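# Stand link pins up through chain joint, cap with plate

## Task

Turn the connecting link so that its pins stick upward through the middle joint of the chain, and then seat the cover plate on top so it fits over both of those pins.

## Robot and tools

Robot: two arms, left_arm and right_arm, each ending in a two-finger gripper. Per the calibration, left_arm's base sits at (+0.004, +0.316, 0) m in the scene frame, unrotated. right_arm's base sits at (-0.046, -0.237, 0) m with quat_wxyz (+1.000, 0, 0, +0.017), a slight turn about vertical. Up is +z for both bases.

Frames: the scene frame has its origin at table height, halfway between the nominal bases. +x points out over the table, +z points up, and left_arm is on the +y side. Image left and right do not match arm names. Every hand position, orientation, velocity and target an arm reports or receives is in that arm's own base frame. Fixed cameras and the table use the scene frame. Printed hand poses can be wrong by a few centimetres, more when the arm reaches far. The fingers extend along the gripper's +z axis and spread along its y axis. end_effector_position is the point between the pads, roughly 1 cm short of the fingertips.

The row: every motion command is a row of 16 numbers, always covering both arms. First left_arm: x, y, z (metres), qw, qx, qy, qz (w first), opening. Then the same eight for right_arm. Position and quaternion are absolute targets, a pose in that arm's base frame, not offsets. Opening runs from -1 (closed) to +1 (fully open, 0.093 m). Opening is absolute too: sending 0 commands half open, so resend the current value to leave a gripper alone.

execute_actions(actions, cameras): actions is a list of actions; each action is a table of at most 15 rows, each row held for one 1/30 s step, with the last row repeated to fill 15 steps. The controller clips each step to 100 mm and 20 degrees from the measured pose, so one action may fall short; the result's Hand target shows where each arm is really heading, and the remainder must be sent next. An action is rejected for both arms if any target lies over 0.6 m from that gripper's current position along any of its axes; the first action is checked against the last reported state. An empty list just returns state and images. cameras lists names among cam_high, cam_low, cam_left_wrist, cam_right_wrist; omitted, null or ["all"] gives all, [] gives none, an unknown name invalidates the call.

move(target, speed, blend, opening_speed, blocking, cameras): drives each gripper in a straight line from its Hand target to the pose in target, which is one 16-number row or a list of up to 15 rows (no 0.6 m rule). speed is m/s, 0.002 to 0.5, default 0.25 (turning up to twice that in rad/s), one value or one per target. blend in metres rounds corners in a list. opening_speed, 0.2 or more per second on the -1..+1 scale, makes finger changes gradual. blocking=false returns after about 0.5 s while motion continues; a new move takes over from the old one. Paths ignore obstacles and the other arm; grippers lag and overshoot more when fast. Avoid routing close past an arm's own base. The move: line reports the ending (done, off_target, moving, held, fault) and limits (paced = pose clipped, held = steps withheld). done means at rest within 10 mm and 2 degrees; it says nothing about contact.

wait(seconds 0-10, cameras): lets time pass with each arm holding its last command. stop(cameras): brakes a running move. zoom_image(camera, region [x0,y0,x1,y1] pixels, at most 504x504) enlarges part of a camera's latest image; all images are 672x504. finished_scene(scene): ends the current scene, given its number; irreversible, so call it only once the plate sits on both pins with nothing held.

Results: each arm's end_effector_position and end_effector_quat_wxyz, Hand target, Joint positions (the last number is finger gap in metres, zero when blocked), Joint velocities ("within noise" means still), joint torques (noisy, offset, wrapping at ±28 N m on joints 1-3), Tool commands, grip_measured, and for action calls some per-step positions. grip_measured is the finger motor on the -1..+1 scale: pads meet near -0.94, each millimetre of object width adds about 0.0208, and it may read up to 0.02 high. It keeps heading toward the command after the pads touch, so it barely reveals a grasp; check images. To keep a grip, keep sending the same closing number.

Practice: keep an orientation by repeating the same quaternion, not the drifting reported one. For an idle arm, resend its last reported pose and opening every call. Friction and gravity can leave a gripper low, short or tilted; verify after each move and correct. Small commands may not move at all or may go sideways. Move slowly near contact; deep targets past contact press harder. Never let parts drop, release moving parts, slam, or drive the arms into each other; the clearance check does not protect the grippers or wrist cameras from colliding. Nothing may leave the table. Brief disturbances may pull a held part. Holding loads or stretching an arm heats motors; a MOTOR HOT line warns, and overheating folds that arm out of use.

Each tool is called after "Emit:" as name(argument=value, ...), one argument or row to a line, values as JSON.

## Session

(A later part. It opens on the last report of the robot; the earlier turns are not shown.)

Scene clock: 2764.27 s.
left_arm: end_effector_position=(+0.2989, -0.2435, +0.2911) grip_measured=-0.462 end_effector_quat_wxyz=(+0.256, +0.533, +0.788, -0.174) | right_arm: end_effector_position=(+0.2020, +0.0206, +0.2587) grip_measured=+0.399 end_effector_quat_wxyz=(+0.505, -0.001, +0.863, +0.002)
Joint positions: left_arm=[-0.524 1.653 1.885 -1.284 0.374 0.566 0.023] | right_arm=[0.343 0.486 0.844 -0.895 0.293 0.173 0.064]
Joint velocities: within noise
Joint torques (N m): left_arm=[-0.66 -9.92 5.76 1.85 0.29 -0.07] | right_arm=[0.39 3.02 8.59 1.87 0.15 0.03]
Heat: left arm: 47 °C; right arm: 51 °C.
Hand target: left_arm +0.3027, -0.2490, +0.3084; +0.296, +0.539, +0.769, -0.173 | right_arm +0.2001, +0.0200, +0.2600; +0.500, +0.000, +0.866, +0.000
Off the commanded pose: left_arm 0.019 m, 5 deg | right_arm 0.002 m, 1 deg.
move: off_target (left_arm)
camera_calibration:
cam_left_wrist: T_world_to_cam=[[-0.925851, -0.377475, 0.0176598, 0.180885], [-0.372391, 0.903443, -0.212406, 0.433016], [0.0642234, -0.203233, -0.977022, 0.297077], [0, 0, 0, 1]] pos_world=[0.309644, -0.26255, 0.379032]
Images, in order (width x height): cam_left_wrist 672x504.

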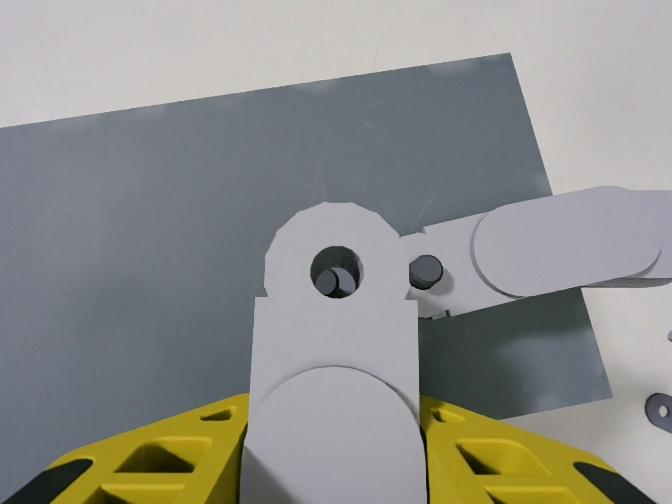

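Emit:
move(
  target=[0.3085,-0.2505,0.308,0.2967,0.539,0.7692,-0.1736,-0.9,0.20,0.02,0.26,0.5,0,0.866,0,0.4],
  speed=0.04,
  cameras=["cam_left_wrist"],
)

Emit:
zoom_image(
  camera="cam_left_wrist",
  region=[290, 230, 390, 310],
)

Scene clock: 2779.63 s.
left_arm: end_effector_position=(+0.2989, -0.2436, +0.2911) grip_measured=-0.462 end_effector_quat_wxyz=(+0.256, +0.534, +0.786, -0.174) | right_arm: end_effector_position=(+0.2020, +0.0206, +0.2587) grip_measured=+0.399 end_effector_quat_wxyz=(+0.505, -0.001, +0.863, +0.002)
Joint positions: left_arm=[-0.524 1.653 1.885 -1.284 0.374 0.57 0.023] | right_arm=[0.343 0.486 0.844 -0.895 0.293 0.173 0.064]
Joint velocities: within noise
Joint torques (N m): left_arm=[-0.1 -8.1 7.3 1.83 0.32 -0.06] | right_arm=[0.39 2.99 8.46 1.82 0.19 0.07]
Heat: left arm: 47 °C; right arm: 51 °C.
Hand target: left_arm +0.3075, -0.2498, +0.3083; +0.296, +0.539, +0.769, -0.173 | right_arm +0.2001, +0.0200, +0.2600; +0.500, +0.000, +0.866, +0.000
Off the commanded pose: left_arm 0.021 m, 5 deg | right_arm 0.002 m, 1 deg.
move: off_target (left_arm)
camera_calibration:
cam_left_wrist: T_world_to_cam=[[-0.927169, -0.374345, 0.014955, 0.182875], [-0.368766, 0.904853, -0.212727, 0.432438], [0.0661012, -0.202749, -0.976997, 0.296657], [0, 0, 0, 1]] pos_world=[0.309415, -0.262687, 0.379089]
Images, in order (width x height): cam_left_wrist 672x504.

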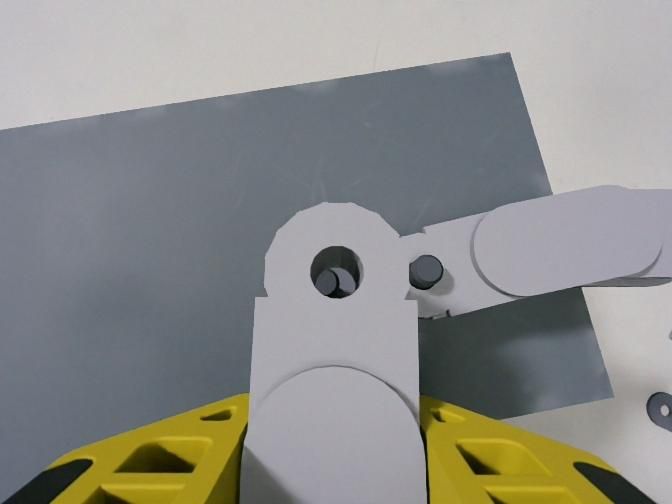

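Scaled by 5.040 from the camera's 672x504 image, which has a finer 960x720 frame.

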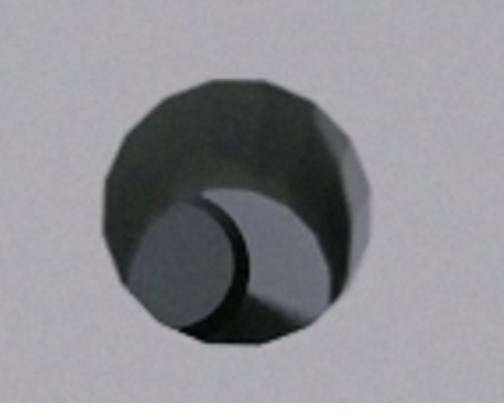

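Emit:
move(
  target=[0.3135,-0.2510,0.309,0.2967,0.539,0.7692,-0.1736,-0.9,0.20,0.02,0.26,0.5,0,0.866,0,0.4],
  speed=0.04,
  cameras=["cam_left_wrist"],
)

Emit:
zoom_image(
  camera="cam_left_wrist",
  region=[290, 230, 390, 310],
)

Scene clock: 2788.73 s.
left_arm: end_effector_position=(+0.3007, -0.2446, +0.2870) grip_measured=-0.462 end_effector_quat_wxyz=(+0.252, +0.537, +0.786, -0.173) | right_arm: end_effector_position=(+0.2020, +0.0206, +0.2587) grip_measured=+0.399 end_effector_quat_wxyz=(+0.505, -0.001, +0.863, +0.002)
Joint positions: left_arm=[-0.524 1.664 1.885 -1.284 0.374 0.576 0.023] | right_arm=[0.343 0.486 0.844 -0.895 0.293 0.173 0.064]
Joint velocities: within noise
Joint torques (N m): left_arm=[0.59 -7.47 9.33 1.73 0.35 -0.1] | right_arm=[0.32 2.92 8.4 1.89 0.17 0.05]
Heat: left arm: 46 °C; right arm: 51 °C.
Hand target: left_arm +0.3120, -0.2500, +0.3092; +0.297, +0.539, +0.769, -0.173 | right_arm +0.2001, +0.0200, +0.2600; +0.500, +0.000, +0.866, +0.000
Off the commanded pose: left_arm 0.026 m, 6 deg | right_arm 0.002 m, 1 deg.
move: off_target (left_arm)
camera_calibration:
cam_left_wrist: T_world_to_cam=[[-0.929019, -0.369582, 0.0182304, 0.184955], [-0.365327, 0.908264, -0.203944, 0.430387], [0.0588161, -0.196128, -0.978813, 0.296625], [0, 0, 0, 1]] pos_world=[0.311613, -0.264373, 0.374744]
Images, in order (width x height): cam_left_wrist 672x504.

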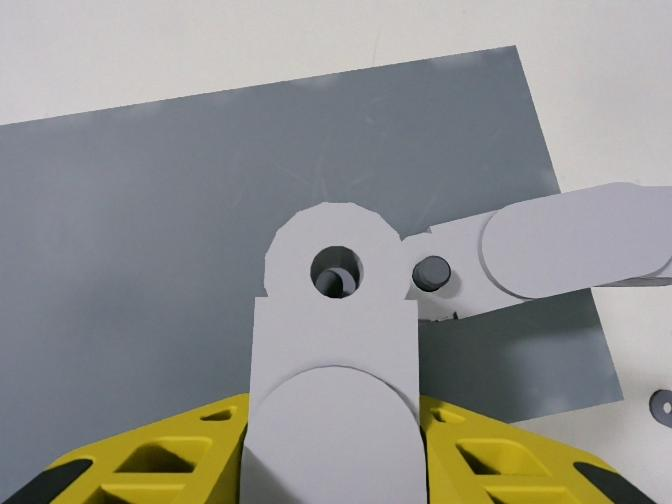

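Scaled by 5.040 from the camera's 672x504 image, which has a finer 960x720 frame.

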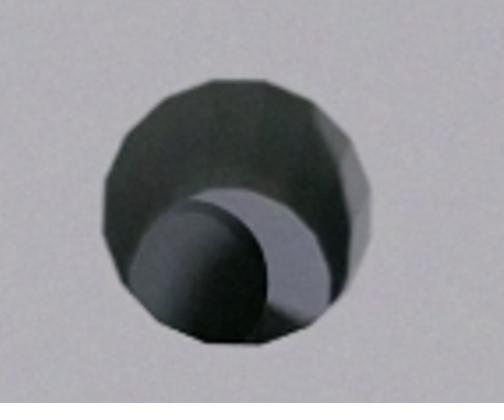

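Emit:
move(
  target=[0.3165,-0.2500,0.313,0.2967,0.539,0.7692,-0.1736,-0.9,0.20,0.02,0.26,0.5,0,0.866,0,0.4],
  speed=0.04,
  cameras=["cam_left_wrist"],
)

Emit:
zoom_image(
  camera="cam_left_wrist",
  region=[290, 230, 390, 310],
)

Scene clock: 2796.97 s.
left_arm: end_effector_position=(+0.3060, -0.2444, +0.2910) grip_measured=-0.462 end_effector_quat_wxyz=(+0.256, +0.537, +0.786, -0.171) | right_arm: end_effector_position=(+0.2020, +0.0206, +0.2587) grip_measured=+0.399 end_effector_quat_wxyz=(+0.505, -0.001, +0.863, +0.002)
Joint positions: left_arm=[-0.516 1.681 1.918 -1.293 0.374 0.583 0.023] | right_arm=[0.343 0.486 0.844 -0.895 0.293 0.173 0.064]
Joint velocities: within noise
Joint torques (N m): left_arm=[0.64 -7.5 9.72 1.62 0.39 -0.09] | right_arm=[0.42 2.89 8.58 1.82 0.21 0.14]
Heat: left arm: 45 °C; right arm: 51 °C.
Hand target: left_arm +0.3153, -0.2491, +0.3131; +0.297, +0.539, +0.769, -0.173 | right_arm +0.2001, +0.0200, +0.2600; +0.500, +0.000, +0.866, +0.000
Off the commanded pose: left_arm 0.025 m, 5 deg | right_arm 0.002 m, 1 deg.
move: off_target (left_arm)
camera_calibration:
cam_left_wrist: T_world_to_cam=[[-0.928422, -0.371393, 0.00993575, 0.191645], [-0.365099, 0.907082, -0.209537, 0.43422], [0.0688081, -0.198166, -0.97775, 0.296377], [0, 0, 0, 1]] pos_world=[0.316067, -0.263966, 0.378864]
Images, in order (width x height): cam_left_wrist 672x504.

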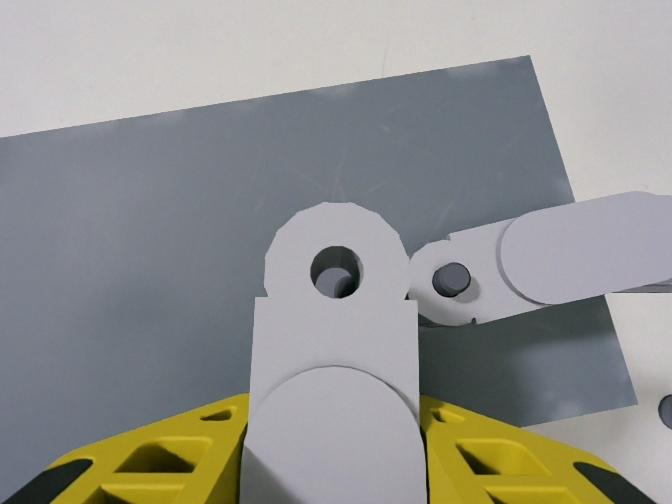

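Scaled by 5.040 from the camera's 672x504 image, which has a finer 960x720 frame.

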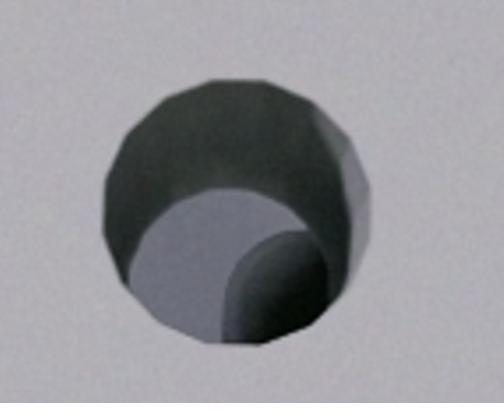

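Emit:
move(
  target=[0.3115,-0.2525,0.312,0.2967,0.539,0.7692,-0.1736,-0.9,0.20,0.02,0.26,0.5,0,0.866,0,0.4],
  speed=0.04,
  cameras=["cam_left_wrist"],
)

Emit:
zoom_image(
  camera="cam_left_wrist",
  region=[290, 230, 390, 310],
)

Scene clock: 2813.20 s.
left_arm: end_effector_position=(+0.3059, -0.2444, +0.2909) grip_measured=-0.462 end_effector_quat_wxyz=(+0.256, +0.537, +0.785, -0.171) | right_arm: end_effector_position=(+0.2020, +0.0206, +0.2587) grip_measured=+0.399 end_effector_quat_wxyz=(+0.505, -0.001, +0.863, +0.002)
Joint positions: left_arm=[-0.516 1.681 1.918 -1.293 0.374 0.583 0.023] | right_arm=[0.343 0.486 0.844 -0.895 0.293 0.173 0.064]
Joint velocities: within noise
Joint torques (N m): left_arm=[-0.84 -9.02 7.99 1.71 0.32 -0.22] | right_arm=[0.28 3.03 8.5 1.86 0.16 0.11]
Heat: left arm: 44 °C; right arm: 52 °C.
Hand target: left_arm +0.3104, -0.2517, +0.3122; +0.297, +0.539, +0.769, -0.174 | right_arm +0.2001, +0.0200, +0.2600; +0.500, +0.000, +0.866, +0.000
Off the commanded pose: left_arm 0.023 m, 5 deg | right_arm 0.002 m, 1 deg.
move: off_target (left_arm)
camera_calibration:
cam_left_wrist: T_world_to_cam=[[-0.928536, -0.371109, 0.00995027, 0.191697], [-0.364844, 0.907251, -0.209245, 0.434031], [0.0686254, -0.197922, -0.977813, 0.296481], [0, 0, 0, 1]] pos_world=[0.316006, -0.263955, 0.378814]
Images, in order (width x height): cam_left_wrist 672x504.

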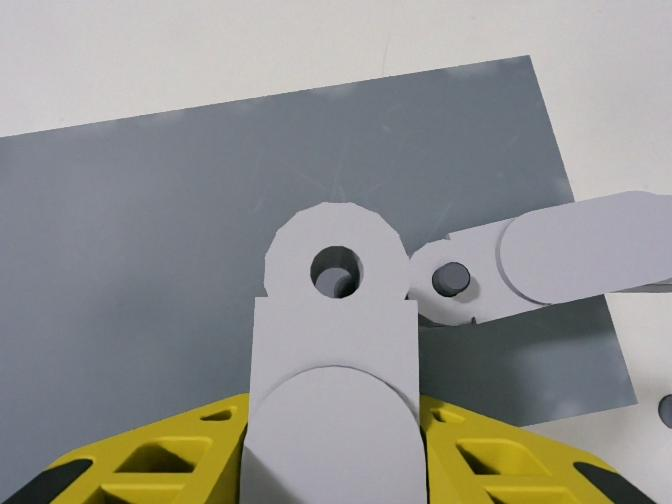

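Scaled by 5.040 from the camera's 672x504 image, which has a finer 960x720 frame.

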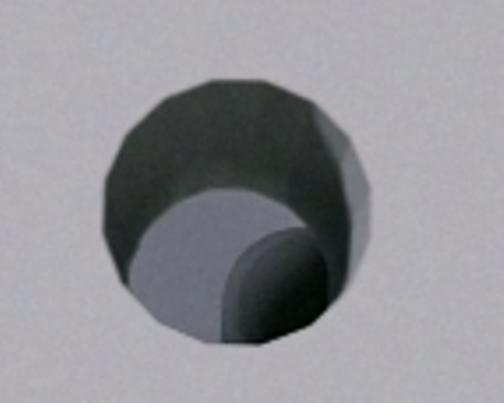

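Emit:
move(
  target=[0.3100,-0.2545,0.3095,0.2967,0.539,0.7692,-0.1736,-0.9,0.20,0.02,0.26,0.5,0,0.866,0,0.4],
  speed=0.04,
  cameras=["cam_left_wrist"],
)

Emit:
zoom_image(
  camera="cam_left_wrist",
  region=[290, 230, 390, 310],
)

Scene clock: 2820.37 s.
left_arm: end_effector_position=(+0.3046, -0.2465, +0.2911) grip_measured=-0.462 end_effector_quat_wxyz=(+0.256, +0.538, +0.784, -0.172) | right_arm: end_effector_position=(+0.2020, +0.0206, +0.2587) grip_measured=+0.399 end_effector_quat_wxyz=(+0.505, -0.001, +0.863, +0.002)
Joint positions: left_arm=[-0.523 1.681 1.918 -1.292 0.374 0.581 0.023] | right_arm=[0.343 0.486 0.844 -0.895 0.293 0.173 0.064]
Joint velocities: within noise
Joint torques (N m): left_arm=[-0.94 -9.63 6.53 1.83 0.3 -0.28] | right_arm=[0.36 3.22 8.55 1.81 0.21 0.05]
Heat: left arm: 45 °C; right arm: 52 °C.
Hand target: left_arm +0.3090, -0.2538, +0.3098; +0.296, +0.539, +0.769, -0.174 | right_arm +0.2001, +0.0200, +0.2600; +0.500, +0.000, +0.866, +0.000
Off the commanded pose: left_arm 0.021 m, 5 deg | right_arm 0.002 m, 1 deg.
move: off_target (left_arm)
camera_calibration:
cam_left_wrist: T_world_to_cam=[[-0.930245, -0.366792, 0.0103411, 0.191145], [-0.360623, 0.908668, -0.210412, 0.434921], [0.0677809, -0.199464, -0.977558, 0.296123], [0, 0, 0, 1]] pos_world=[0.314583, -0.266023, 0.379013]
Images, in order (width x height): cam_left_wrist 672x504.

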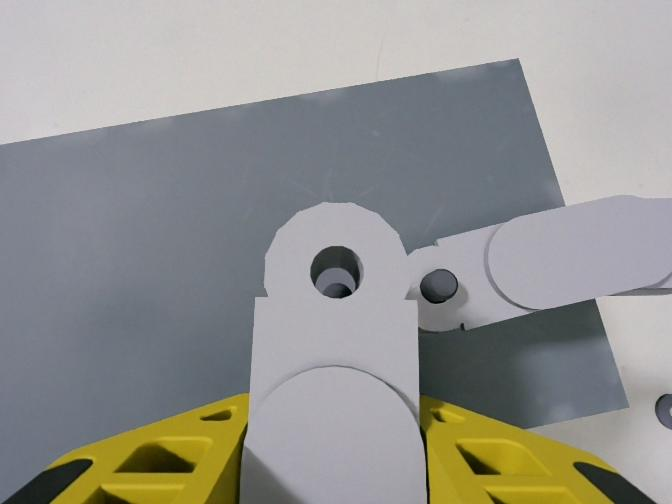

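Scaled by 5.040 from the camera's 672x504 image, which has a finer 960x720 frame.

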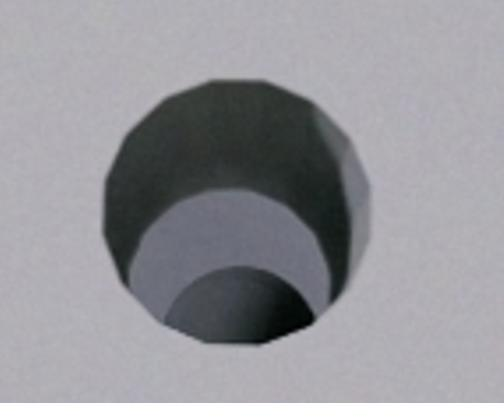

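Emit:
move(
  target=[0.3053,-0.2507,0.3065,0.283,0.5427,0.7739,-0.1646,-0.9,0.20,0.02,0.26,0.5,0,0.866,0,0.4],
  speed=0.04,
  cameras=["cam_left_wrist"],
)

Emit:
zoom_image(
  camera="cam_left_wrist",
  region=[290, 230, 390, 310],
)

Scene clock: 2844.83 s.
left_arm: end_effector_position=(+0.3029, -0.2445, +0.2886) grip_measured=-0.462 end_effector_quat_wxyz=(+0.250, +0.539, +0.787, -0.165) | right_arm: end_effector_position=(+0.2020, +0.0206, +0.2587) grip_measured=+0.399 end_effector_quat_wxyz=(+0.505, -0.001, +0.863, +0.002)
Joint positions: left_arm=[-0.528 1.681 1.918 -1.305 0.355 0.581 0.023] | right_arm=[0.343 0.486 0.844 -0.895 0.293 0.173 0.064]
Joint velocities: within noise
Joint torques (N m): left_arm=[-1.1 -9.37 7.36 1.58 0.2 -0.2] | right_arm=[0.43 3 8.53 1.81 0.23 0.04]
Heat: left arm: 46 °C; right arm: 52 °C.
Hand target: left_arm +0.3046, -0.2502, +0.3066; +0.283, +0.543, +0.774, -0.165 | right_arm +0.2001, +0.0200, +0.2600; +0.500, +0.000, +0.866, +0.000
Off the commanded pose: left_arm 0.019 m, 4 deg | right_arm 0.002 m, 1 deg.
move: off_target (left_arm)
camera_calibration:
cam_left_wrist: T_world_to_cam=[[-0.928827, -0.370471, 0.005562, 0.190425], [-0.364673, 0.911431, -0.190545, 0.428206], [0.0655219, -0.179012, -0.981663, 0.301106], [0, 0, 0, 1]] pos_world=[0.313298, -0.265832, 0.376118]
Images, in order (width x height): cam_left_wrist 672x504.

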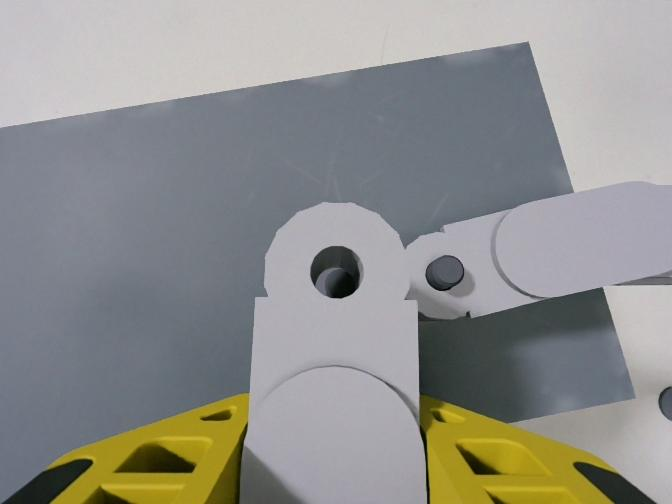

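Scaled by 5.040 from the camera's 672x504 image, which has a finer 960x720 frame.

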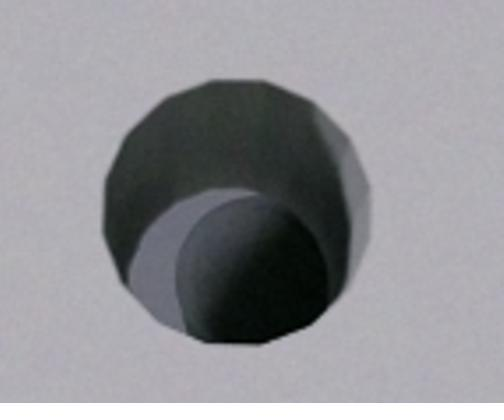

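Emit:
move(
  target=[0.3040,-0.2528,0.3055,0.2768,0.5396,0.7763,-0.1741,-0.9,0.20,0.02,0.26,0.5,0,0.866,0,0.4],
  speed=0.04,
  cameras=["cam_left_wrist"],
)

Emit:
zoom_image(
  camera="cam_left_wrist",
  region=[290, 230, 390, 310],
)

Scene clock: 2863.50 s.
left_arm: end_effector_position=(+0.3014, -0.2435, +0.2876) grip_measured=-0.462 end_effector_quat_wxyz=(+0.245, +0.538, +0.789, -0.165) | right_arm: end_effector_position=(+0.2020, +0.0206, +0.2587) grip_measured=+0.399 end_effector_quat_wxyz=(+0.505, -0.001, +0.863, +0.002)
Joint positions: left_arm=[-0.528 1.681 1.918 -1.314 0.354 0.578 0.023] | right_arm=[0.343 0.486 0.844 -0.895 0.293 0.173 0.064]
Joint velocities: within noise
Joint torques (N m): left_arm=[-1.05 -8.47 7.97 1.62 0.42 -0.24] | right_arm=[0.32 3.02 8.54 1.84 0.2 0.11]
Heat: left arm: 46 °C; right arm: 52 °C.
Hand target: left_arm +0.3032, -0.2521, +0.3056; +0.276, +0.540, +0.776, -0.174 | right_arm +0.2001, +0.0200, +0.2600; +0.500, +0.000, +0.866, +0.000
Off the commanded pose: left_arm 0.020 m, 4 deg | right_arm 0.002 m, 1 deg.
move: off_target (left_arm)
camera_calibration:
cam_left_wrist: T_world_to_cam=[[-0.927795, -0.372892, 0.0121748, 0.186589], [-0.368686, 0.911355, -0.183038, 0.425537], [0.057158, -0.174311, -0.98303, 0.304414], [0, 0, 0, 1]] pos_world=[0.312606, -0.265175, 0.374867]
Images, in order (width x height): cam_left_wrist 672x504.

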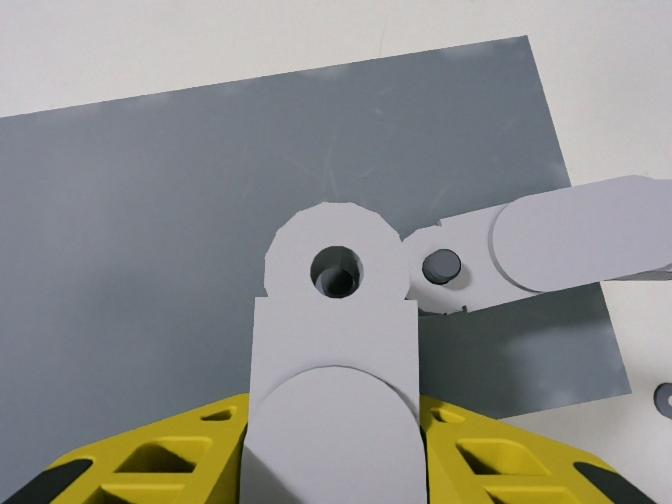

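Scaled by 5.040 from the camera's 672x504 image, which has a finer 960x720 frame.

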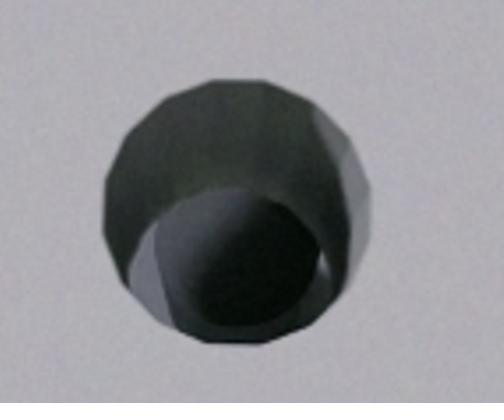

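Emit:
move(
  target=[0.3046,-0.2560,0.3050,0.2838,0.5380,0.7740,-0.1786,-0.9,0.20,0.02,0.26,0.5,0,0.866,0,0.4],
  speed=0.04,
  cameras=["cam_left_wrist"],
)

Emit:
zoom_image(
  camera="cam_left_wrist",
  region=[290, 230, 390, 310],
)

Scene clock: 2878.13 s.
left_arm: end_effector_position=(+0.3014, -0.2452, +0.2882) grip_measured=-0.462 end_effector_quat_wxyz=(+0.247, +0.537, +0.790, -0.166) | right_arm: end_effector_position=(+0.2020, +0.0206, +0.2587) grip_measured=+0.399 end_effector_quat_wxyz=(+0.505, -0.001, +0.863, +0.002)
Joint positions: left_arm=[-0.532 1.681 1.918 -1.308 0.354 0.57 0.023] | right_arm=[0.343 0.486 0.844 -0.895 0.293 0.173 0.064]
Joint velocities: within noise
Joint torques (N m): left_arm=[-1.22 -9.35 6.19 1.79 0.49 -0.26] | right_arm=[0.14 2.99 8.62 1.82 0.21 0.02]
Heat: left arm: 46 °C; right arm: 52 °C.
Hand target: left_arm +0.3037, -0.2552, +0.3053; +0.283, +0.538, +0.773, -0.179 | right_arm +0.2001, +0.0200, +0.2600; +0.500, +0.000, +0.866, +0.000
Off the commanded pose: left_arm 0.020 m, 5 deg | right_arm 0.002 m, 1 deg.
move: off_target (left_arm)
camera_calibration:
cam_left_wrist: T_world_to_cam=[[-0.926756, -0.375423, 0.0134454, 0.184655], [-0.371153, 0.909511, -0.187177, 0.428682], [0.0580419, -0.178458, -0.982234, 0.303185], [0, 0, 0, 1]] pos_world=[0.312639, -0.266461, 0.375556]
Images, in order (width x height): cam_left_wrist 672x504.

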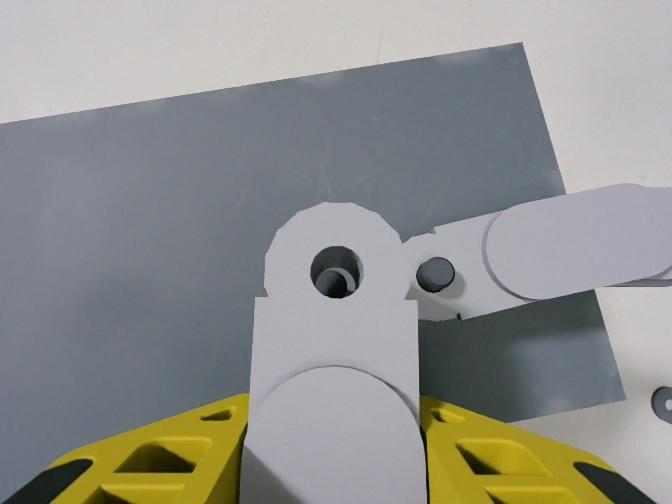

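Scaled by 5.040 from the camera's 672x504 image, which has a finer 960x720 frame.

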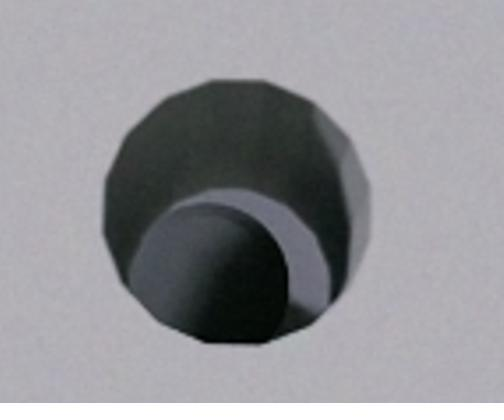

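Emit:
move(
  target=[0.3066,-0.2563,0.3050,0.2850,0.5326,0.7777,-0.1766,-0.9,0.20,0.02,0.26,0.5,0,0.866,0,0.4],
  speed=0.04,
  cameras=["cam_left_wrist"],
)

Emit:
zoom_image(
  camera="cam_left_wrist",
  region=[290, 230, 390, 310],
)

Scene clock: 2900.13 s.
left_arm: end_effector_position=(+0.3024, -0.2459, +0.2889) grip_measured=-0.462 end_effector_quat_wxyz=(+0.248, +0.531, +0.793, -0.168) | right_arm: end_effector_position=(+0.2020, +0.0206, +0.2587) grip_measured=+0.399 end_effector_quat_wxyz=(+0.505, -0.001, +0.863, +0.002)
Joint positions: left_arm=[-0.532 1.681 1.918 -1.302 0.354 0.556 0.023] | right_arm=[0.343 0.486 0.844 -0.895 0.293 0.173 0.064]
Joint velocities: within noise
Joint torques (N m): left_arm=[-1.14 -9.13 6.3 1.84 0.4 -0.33] | right_arm=[0.34 2.97 8.51 1.88 0.2 0.02]
Heat: left arm: 46 °C; right arm: 52 °C.
Hand target: left_arm +0.3057, -0.2556, +0.3053; +0.284, +0.533, +0.777, -0.177 | right_arm +0.2001, +0.0200, +0.2600; +0.500, +0.000, +0.866, +0.000
Off the commanded pose: left_arm 0.020 m, 5 deg | right_arm 0.002 m, 1 deg.
move: off_target (left_arm)
camera_calibration:
cam_left_wrist: T_world_to_cam=[[-0.922452, -0.385701, 0.0177997, 0.180183], [-0.381743, 0.90413, -0.191887, 0.433088], [0.0579178, -0.183802, -0.981256, 0.302106], [0, 0, 0, 1]] pos_world=[0.314041, -0.266544, 0.37634]
Images, in order (width x height): cam_left_wrist 672x504.

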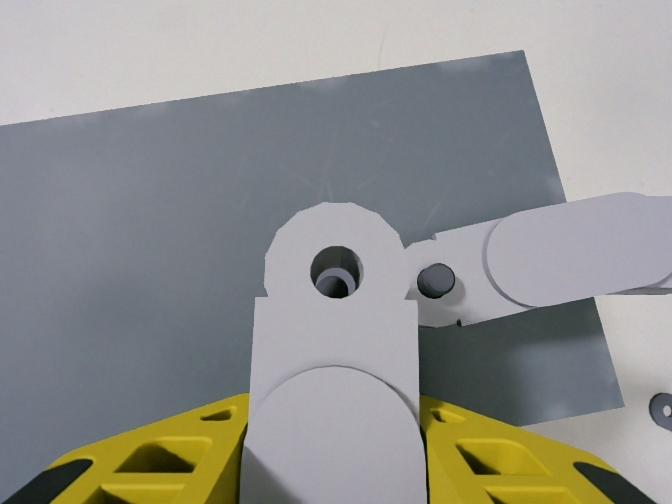

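Scaled by 5.040 from the camera's 672x504 image, which has a finer 960x720 frame.

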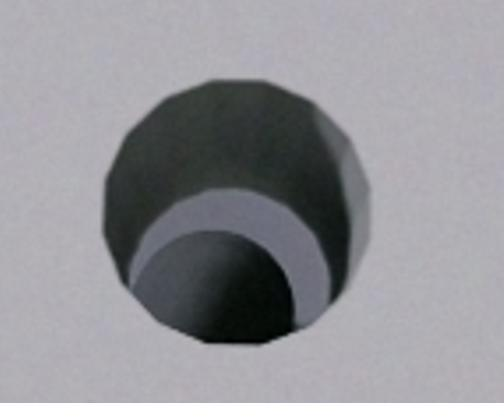

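Emit:
move(
  target=[0.3043,-0.2546,0.298,0.2850,0.5326,0.7777,-0.1766,-0.9,0.20,0.02,0.26,0.5,0,0.866,0,0.4],
  speed=0.04,
  cameras=["cam_left_wrist"],
)

Emit:
zoom_image(
  camera="cam_left_wrist",
  region=[290, 230, 390, 310],
)

Scene clock: 2910.83 s.
left_arm: end_effector_position=(+0.3042, -0.2470, +0.2749) grip_measured=-0.462 end_effector_quat_wxyz=(+0.239, +0.531, +0.795, -0.168) | right_arm: end_effector_position=(+0.2020, +0.0206, +0.2587) grip_measured=+0.399 end_effector_quat_wxyz=(+0.505, -0.001, +0.863, +0.002)
Joint positions: left_arm=[-0.532 1.681 1.865 -1.268 0.354 0.555 0.023] | right_arm=[0.343 0.486 0.844 -0.895 0.293 0.173 0.064]
Joint velocities: within noise
Joint torques (N m): left_arm=[-1.05 -11.95 5.82 1.76 0.41 -0.26] | right_arm=[0.28 2.95 8.36 1.77 0.24 0.07]
Heat: left arm: 46 °C; right arm: 52 °C.
Hand target: left_arm +0.3032, -0.2538, +0.2983; +0.284, +0.533, +0.777, -0.177 | right_arm +0.2001, +0.0200, +0.2600; +0.500, +0.000, +0.866, +0.000
Off the commanded pose: left_arm 0.024 m, 6 deg | right_arm 0.002 m, 1 deg.
move: off_target (left_arm)
camera_calibration:
cam_left_wrist: T_world_to_cam=[[-0.921829, -0.386496, 0.0291923, 0.178144], [-0.3853, 0.905576, -0.177417, 0.429485], [0.0421352, -0.174796, -0.983703, 0.295799], [0, 0, 0, 1]] pos_world=[0.317235, -0.268375, 0.361976]
Images, in order (width x height): cam_left_wrist 672x504.

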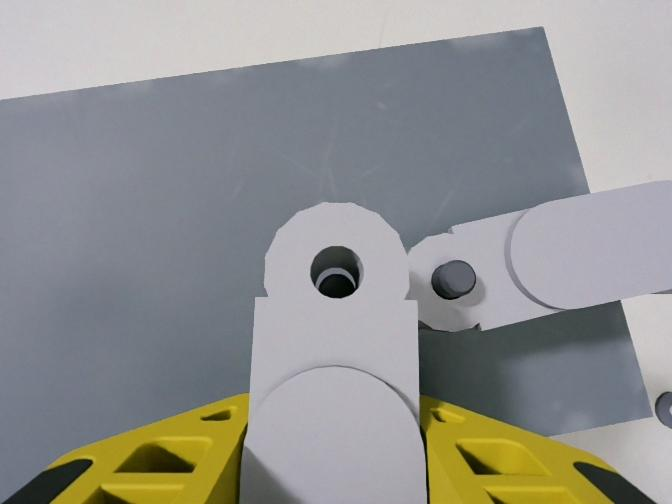

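Scaled by 5.040 from the camera's 672x504 image, which has a finer 960x720 frame.

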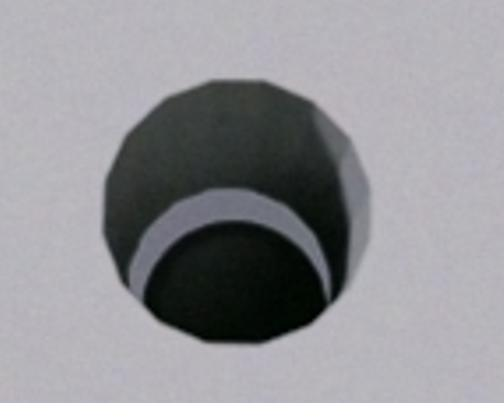

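Emit:
move(
  target=[0.3008,-0.2524,0.2965,0.2850,0.5326,0.7777,-0.1766,-0.9,0.20,0.02,0.26,0.5,0,0.866,0,0.4],
  speed=0.04,
  cameras=["cam_left_wrist","cam_low"],
)

Emit:
zoom_image(
  camera="cam_left_wrist",
  region=[290, 230, 390, 310],
)

Emit:
zoom_image(
  camera="cam_low",
  region=[240, 100, 440, 230],
)

Scene clock: 2931.23 s.
left_arm: end_effector_position=(+0.3034, -0.2465, +0.2661) grip_measured=-0.462 end_effector_quat_wxyz=(+0.230, +0.530, +0.798, -0.169) | right_arm: end_effector_position=(+0.2020, +0.0206, +0.2587) grip_measured=+0.399 end_effector_quat_wxyz=(+0.505, -0.001, +0.863, +0.002)
Joint positions: left_arm=[-0.532 1.681 1.836 -1.257 0.354 0.555 0.023] | right_arm=[0.343 0.486 0.844 -0.895 0.293 0.173 0.064]
Joint velocities: within noise
Joint torques (N m): left_arm=[-0.99 -14.04 5.85 1.73 0.41 -0.25] | right_arm=[0.24 3 8.44 1.79 0.15 0.08]
Heat: left arm: 50 °C; right arm: 52 °C.
Hand target: left_arm +0.2995, -0.2515, +0.2964; +0.284, +0.533, +0.777, -0.177 | right_arm +0.2001, +0.0200, +0.2600; +0.500, +0.000, +0.866, +0.000
Off the commanded pose: left_arm 0.031 m, 7 deg | right_arm 0.002 m, 1 deg.
move: off_target (left_arm)
camera_calibration:
cam_left_wrist: T_world_to_cam=[[-0.921269, -0.386826, 0.0403669, 0.174639], [-0.388038, 0.907188, -0.16259, 0.424499], [0.0262738, -0.165453, -0.985868, 0.294957], [0, 0, 0, 1]] pos_world=[0.317862, -0.268744, 0.352758]
Images, in order (width x height): cam_low 672x504, cam_left_wrist 672x504.

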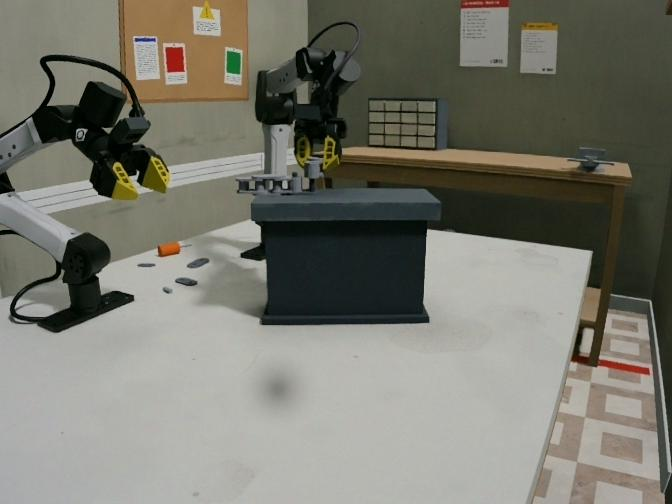

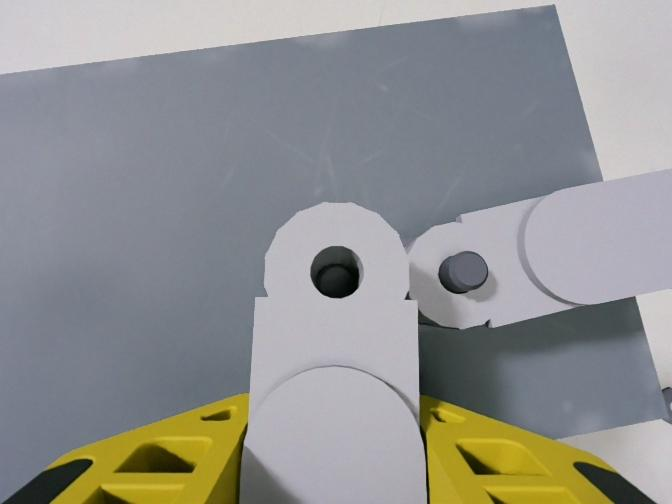

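Scaled by 5.040 from the camera's 672x504 image, which has a finer 960x720 frame.

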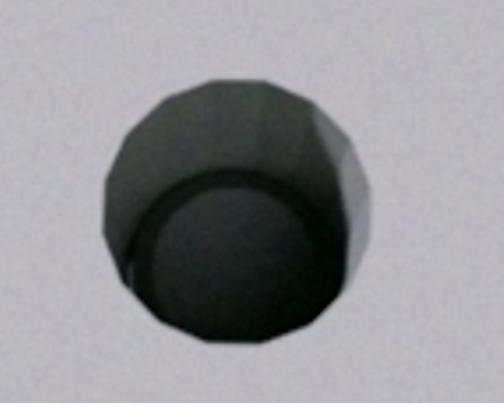

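Scaled by 2.520 from the camera's 672x504 image, which has a finer 960x720 frame.

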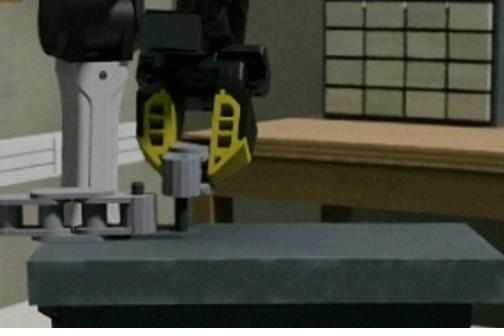

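Emit:
move(
  target=[0.3005,-0.2530,0.287,0.2987,0.5291,0.7729,-0.1857,-0.9,0.20,0.02,0.26,0.5,0,0.866,0,0.4],
  speed=0.04,
  cameras=["cam_left_wrist","cam_low"],
)

Emit:
zoom_image(
  camera="cam_left_wrist",
  region=[290, 230, 390, 310],
)

Emit:
zoom_image(
  camera="cam_low",
  region=[240, 100, 440, 230],
)

Scene clock: 2942.30 s.
left_arm: end_effector_position=(+0.3011, -0.2461, +0.2559) grip_measured=-0.462 end_effector_quat_wxyz=(+0.242, +0.530, +0.794, -0.171) | right_arm: end_effector_position=(+0.2020, +0.0206, +0.2587) grip_measured=+0.399 end_effector_quat_wxyz=(+0.505, -0.001, +0.863, +0.002)
Joint positions: left_arm=[-0.532 1.633 1.727 -1.171 0.359 0.553 0.023] | right_arm=[0.343 0.486 0.844 -0.895 0.293 0.173 0.064]
Joint velocities: within noise
Joint torques (N m): left_arm=[-0.31 -13.5 6.01 1.83 0.56 -0.27] | right_arm=[0.46 2.82 8.49 1.82 0.18 0.06]
Heat: left arm: 53 °C; right arm: 52 °C.
Hand target: left_arm +0.2990, -0.2518, +0.2872; +0.297, +0.530, +0.772, -0.185 | right_arm +0.2001, +0.0200, +0.2600; +0.500, +0.000, +0.866, +0.000
Off the commanded pose: left_arm 0.032 m, 7 deg | right_arm 0.002 m, 1 deg.
move: off_target (left_arm)
camera_calibration:
cam_left_wrist: T_world_to_cam=[[-0.922065, -0.385863, 0.0301015, 0.176248], [-0.384505, 0.904383, -0.185061, 0.425583], [0.0441849, -0.182212, -0.982266, 0.274548], [0, 0, 0, 1]] pos_world=[0.31402, -0.266856, 0.343133]
Images, in order (width x height): cam_low 672x504, cam_left_wrist 672x504.

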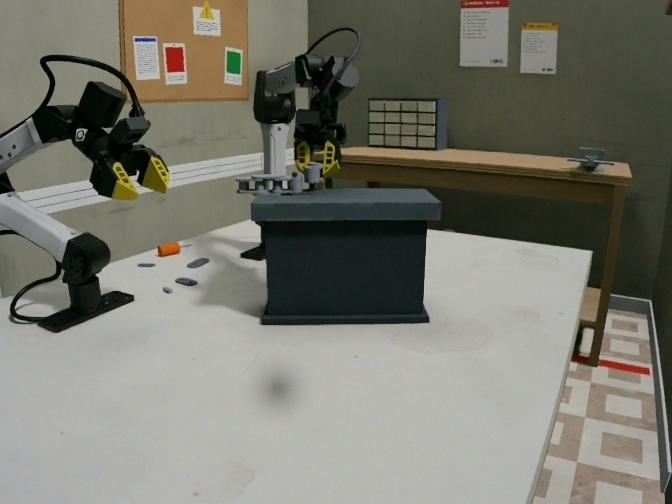

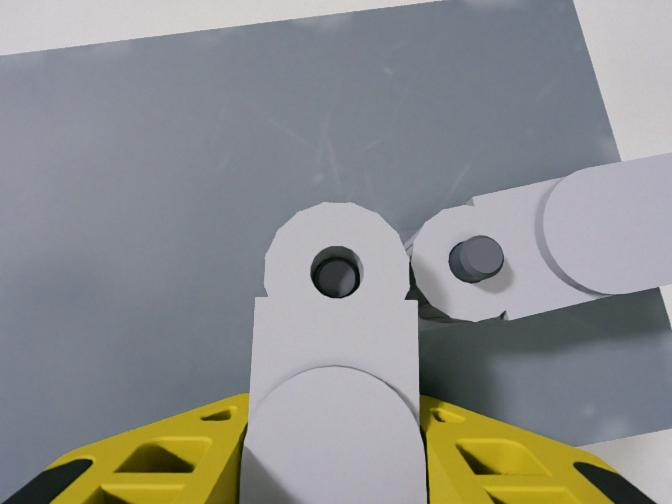

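Scaled by 5.040 from the camera's 672x504 image, which has a finer 960x720 frame.

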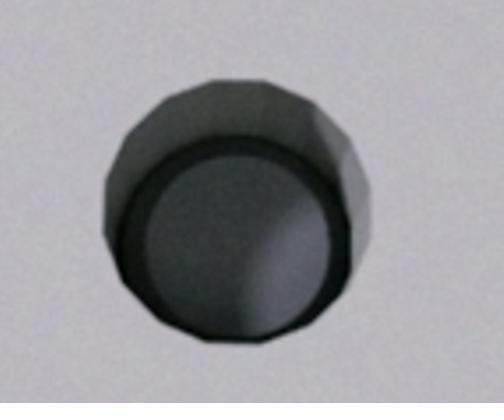

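Scaled by 2.520 from the camera's 672x504 image, which has a finer 960x720 frame.

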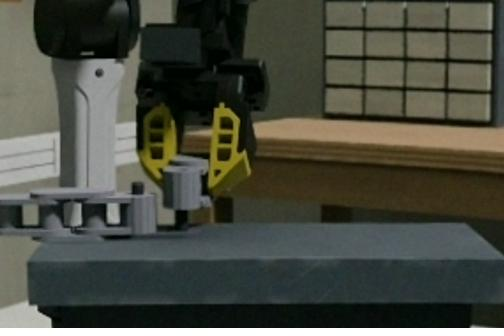

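Emit:
move(
  target=[0.3000,-0.2530,0.276,0.2987,0.5291,0.7729,-0.1857,-0.9,0.20,0.02,0.26,0.5,0,0.866,0,0.4],
  speed=0.04,
  cameras=["cam_left_wrist","cam_low"],
)

Emit:
zoom_image(
  camera="cam_left_wrist",
  region=[290, 230, 390, 310],
)

Emit:
zoom_image(
  camera="cam_low",
  region=[240, 100, 440, 230],
)

Scene clock: 2948.80 s.
left_arm: end_effector_position=(+0.3005, -0.2458, +0.2449) grip_measured=-0.462 end_effector_quat_wxyz=(+0.243, +0.530, +0.794, -0.171) | right_arm: end_effector_position=(+0.2020, +0.0206, +0.2587) grip_measured=+0.399 end_effector_quat_wxyz=(+0.505, -0.001, +0.863, +0.002)
Joint positions: left_arm=[-0.532 1.615 1.662 -1.122 0.36 0.552 0.023] | right_arm=[0.343 0.486 0.844 -0.895 0.293 0.173 0.064]
Joint velocities: within noise
Joint torques (N m): left_arm=[-0.4 -13.46 6.12 1.77 0.56 -0.27] | right_arm=[0.34 2.77 8.42 1.83 0.17 0.09]
Heat: left arm: 54 °C; right arm: 52 °C.
Hand target: left_arm +0.2986, -0.2519, +0.2761; +0.297, +0.530, +0.772, -0.185 | right_arm +0.2001, +0.0200, +0.2600; +0.500, +0.000, +0.866, +0.000
Off the commanded pose: left_arm 0.032 m, 7 deg | right_arm 0.002 m, 1 deg.
move: off_target (left_arm)
camera_calibration:
cam_left_wrist: T_world_to_cam=[[-0.921669, -0.386808, 0.0300935, 0.17578], [-0.385354, 0.903677, -0.186736, 0.42355], [0.0450361, -0.183705, -0.981949, 0.263152], [0, 0, 0, 1]] pos_world=[0.313376, -0.266417, 0.332204]
Images, in order (width x height): cam_low 672x504, cam_left_wrist 672x504.

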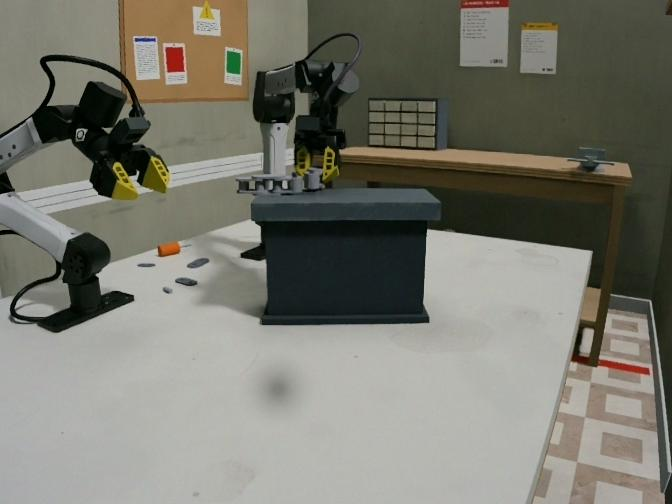

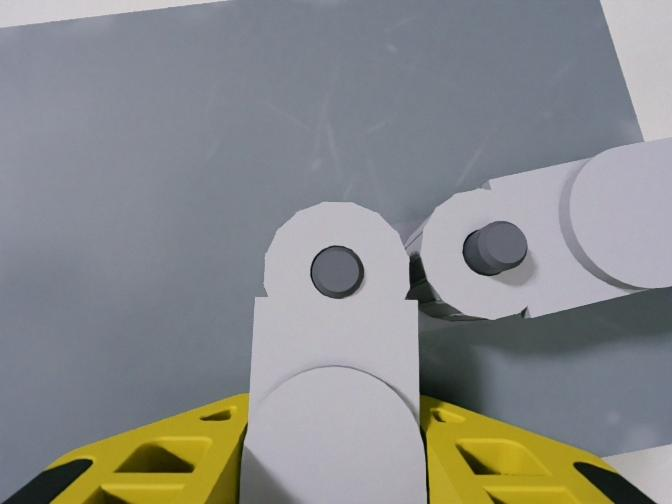

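Scaled by 5.040 from the camera's 672x504 image, which has a finer 960x720 frame.

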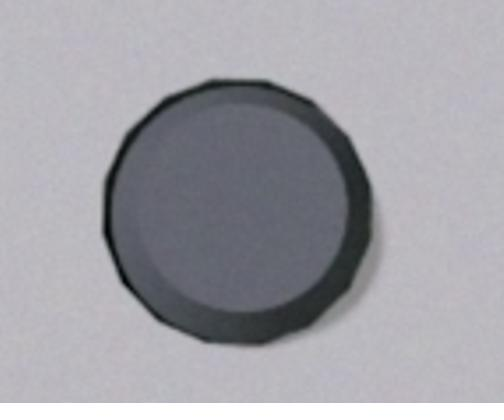

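Scaled by 2.520 from the camera's 672x504 image, which has a finer 960x720 frame.

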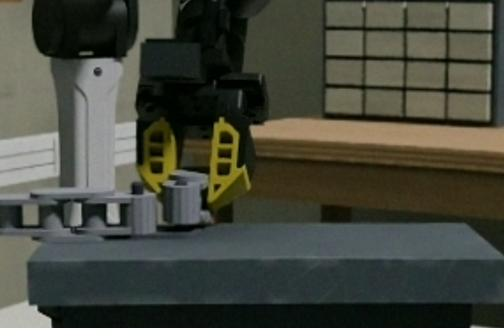

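Emit:
move(
  target=[0.2998,-0.2530,0.267,0.2987,0.5291,0.7729,-0.1857,-0.9,0.20,0.02,0.26,0.5,0,0.866,0,0.4],
  speed=0.04,
  cameras=["cam_left_wrist","cam_low"],
)

Emit:
zoom_image(
  camera="cam_left_wrist",
  region=[240, 200, 560, 350],
)

Emit:
zoom_image(
  camera="cam_low",
  region=[240, 140, 360, 220],
)

Scene clock: 2955.10 s.
left_arm: end_effector_position=(+0.3006, -0.2459, +0.2379) grip_measured=-0.462 end_effector_quat_wxyz=(+0.247, +0.529, +0.793, -0.171) | right_arm: end_effector_position=(+0.2020, +0.0206, +0.2587) grip_measured=+0.399 end_effector_quat_wxyz=(+0.505, -0.001, +0.863, +0.002)
Joint positions: left_arm=[-0.532 1.6 1.614 -1.08 0.36 0.551 0.023] | right_arm=[0.343 0.486 0.844 -0.895 0.293 0.174 0.064]
Joint velocities: within noise
Joint torques (N m): left_arm=[-0.44 -13.08 6.06 1.78 0.55 -0.28] | right_arm=[0.25 3 8.72 1.85 0.17 0.05]
Heat: left arm: 55 °C; right arm: 52 °C.
Hand target: left_arm +0.2986, -0.2520, +0.2670; +0.297, +0.530, +0.772, -0.185 | right_arm +0.2001, +0.0200, +0.2600; +0.500, +0.000, +0.866, +0.000
Off the commanded pose: left_arm 0.030 m, 7 deg | right_arm 0.002 m, 1 deg.
move: off_target (left_arm)
camera_calibration:
cam_left_wrist: T_world_to_cam=[[-0.921683, -0.387085, 0.0257798, 0.176967], [-0.384489, 0.902611, -0.193548, 0.423465], [0.0516506, -0.188302, -0.980752, 0.252877], [0, 0, 0, 1]] pos_world=[0.312864, -0.266105, 0.325408]
Images, in order (width x height): cam_low 672x504, cam_left_wrist 672x504.

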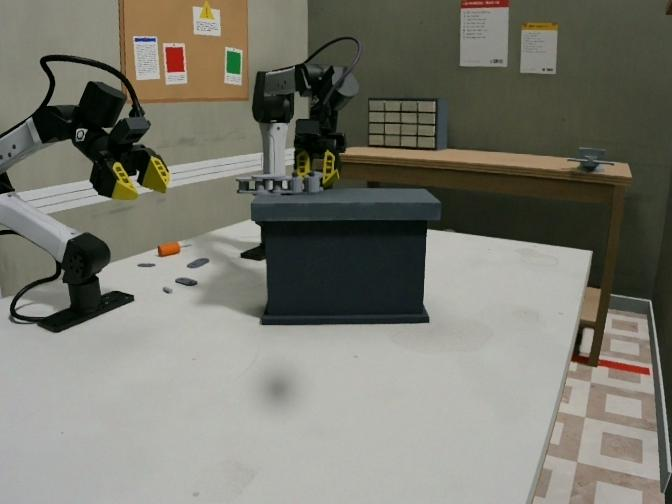

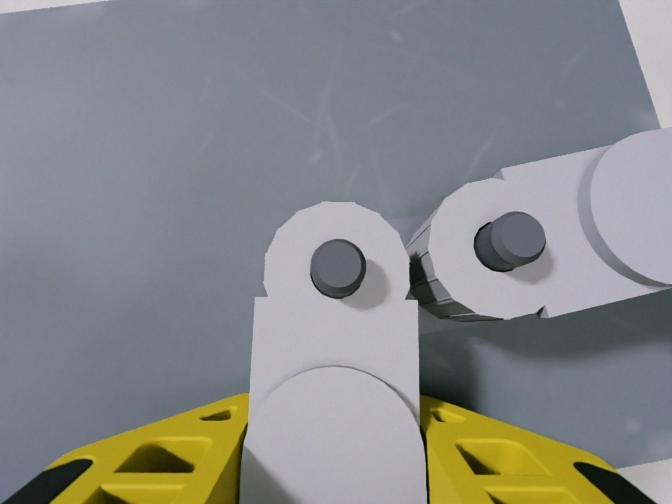

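Scaled by 1.575 from the camera's 672x504 image, which has a finer 960x720 frame.

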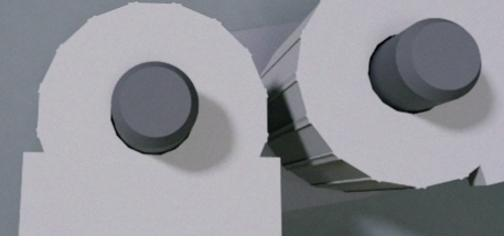

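Scaled by 4.200 from the camera's 672x504 image, which has a finer 960x720 frame.

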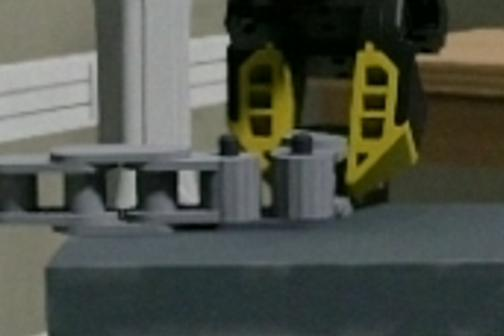

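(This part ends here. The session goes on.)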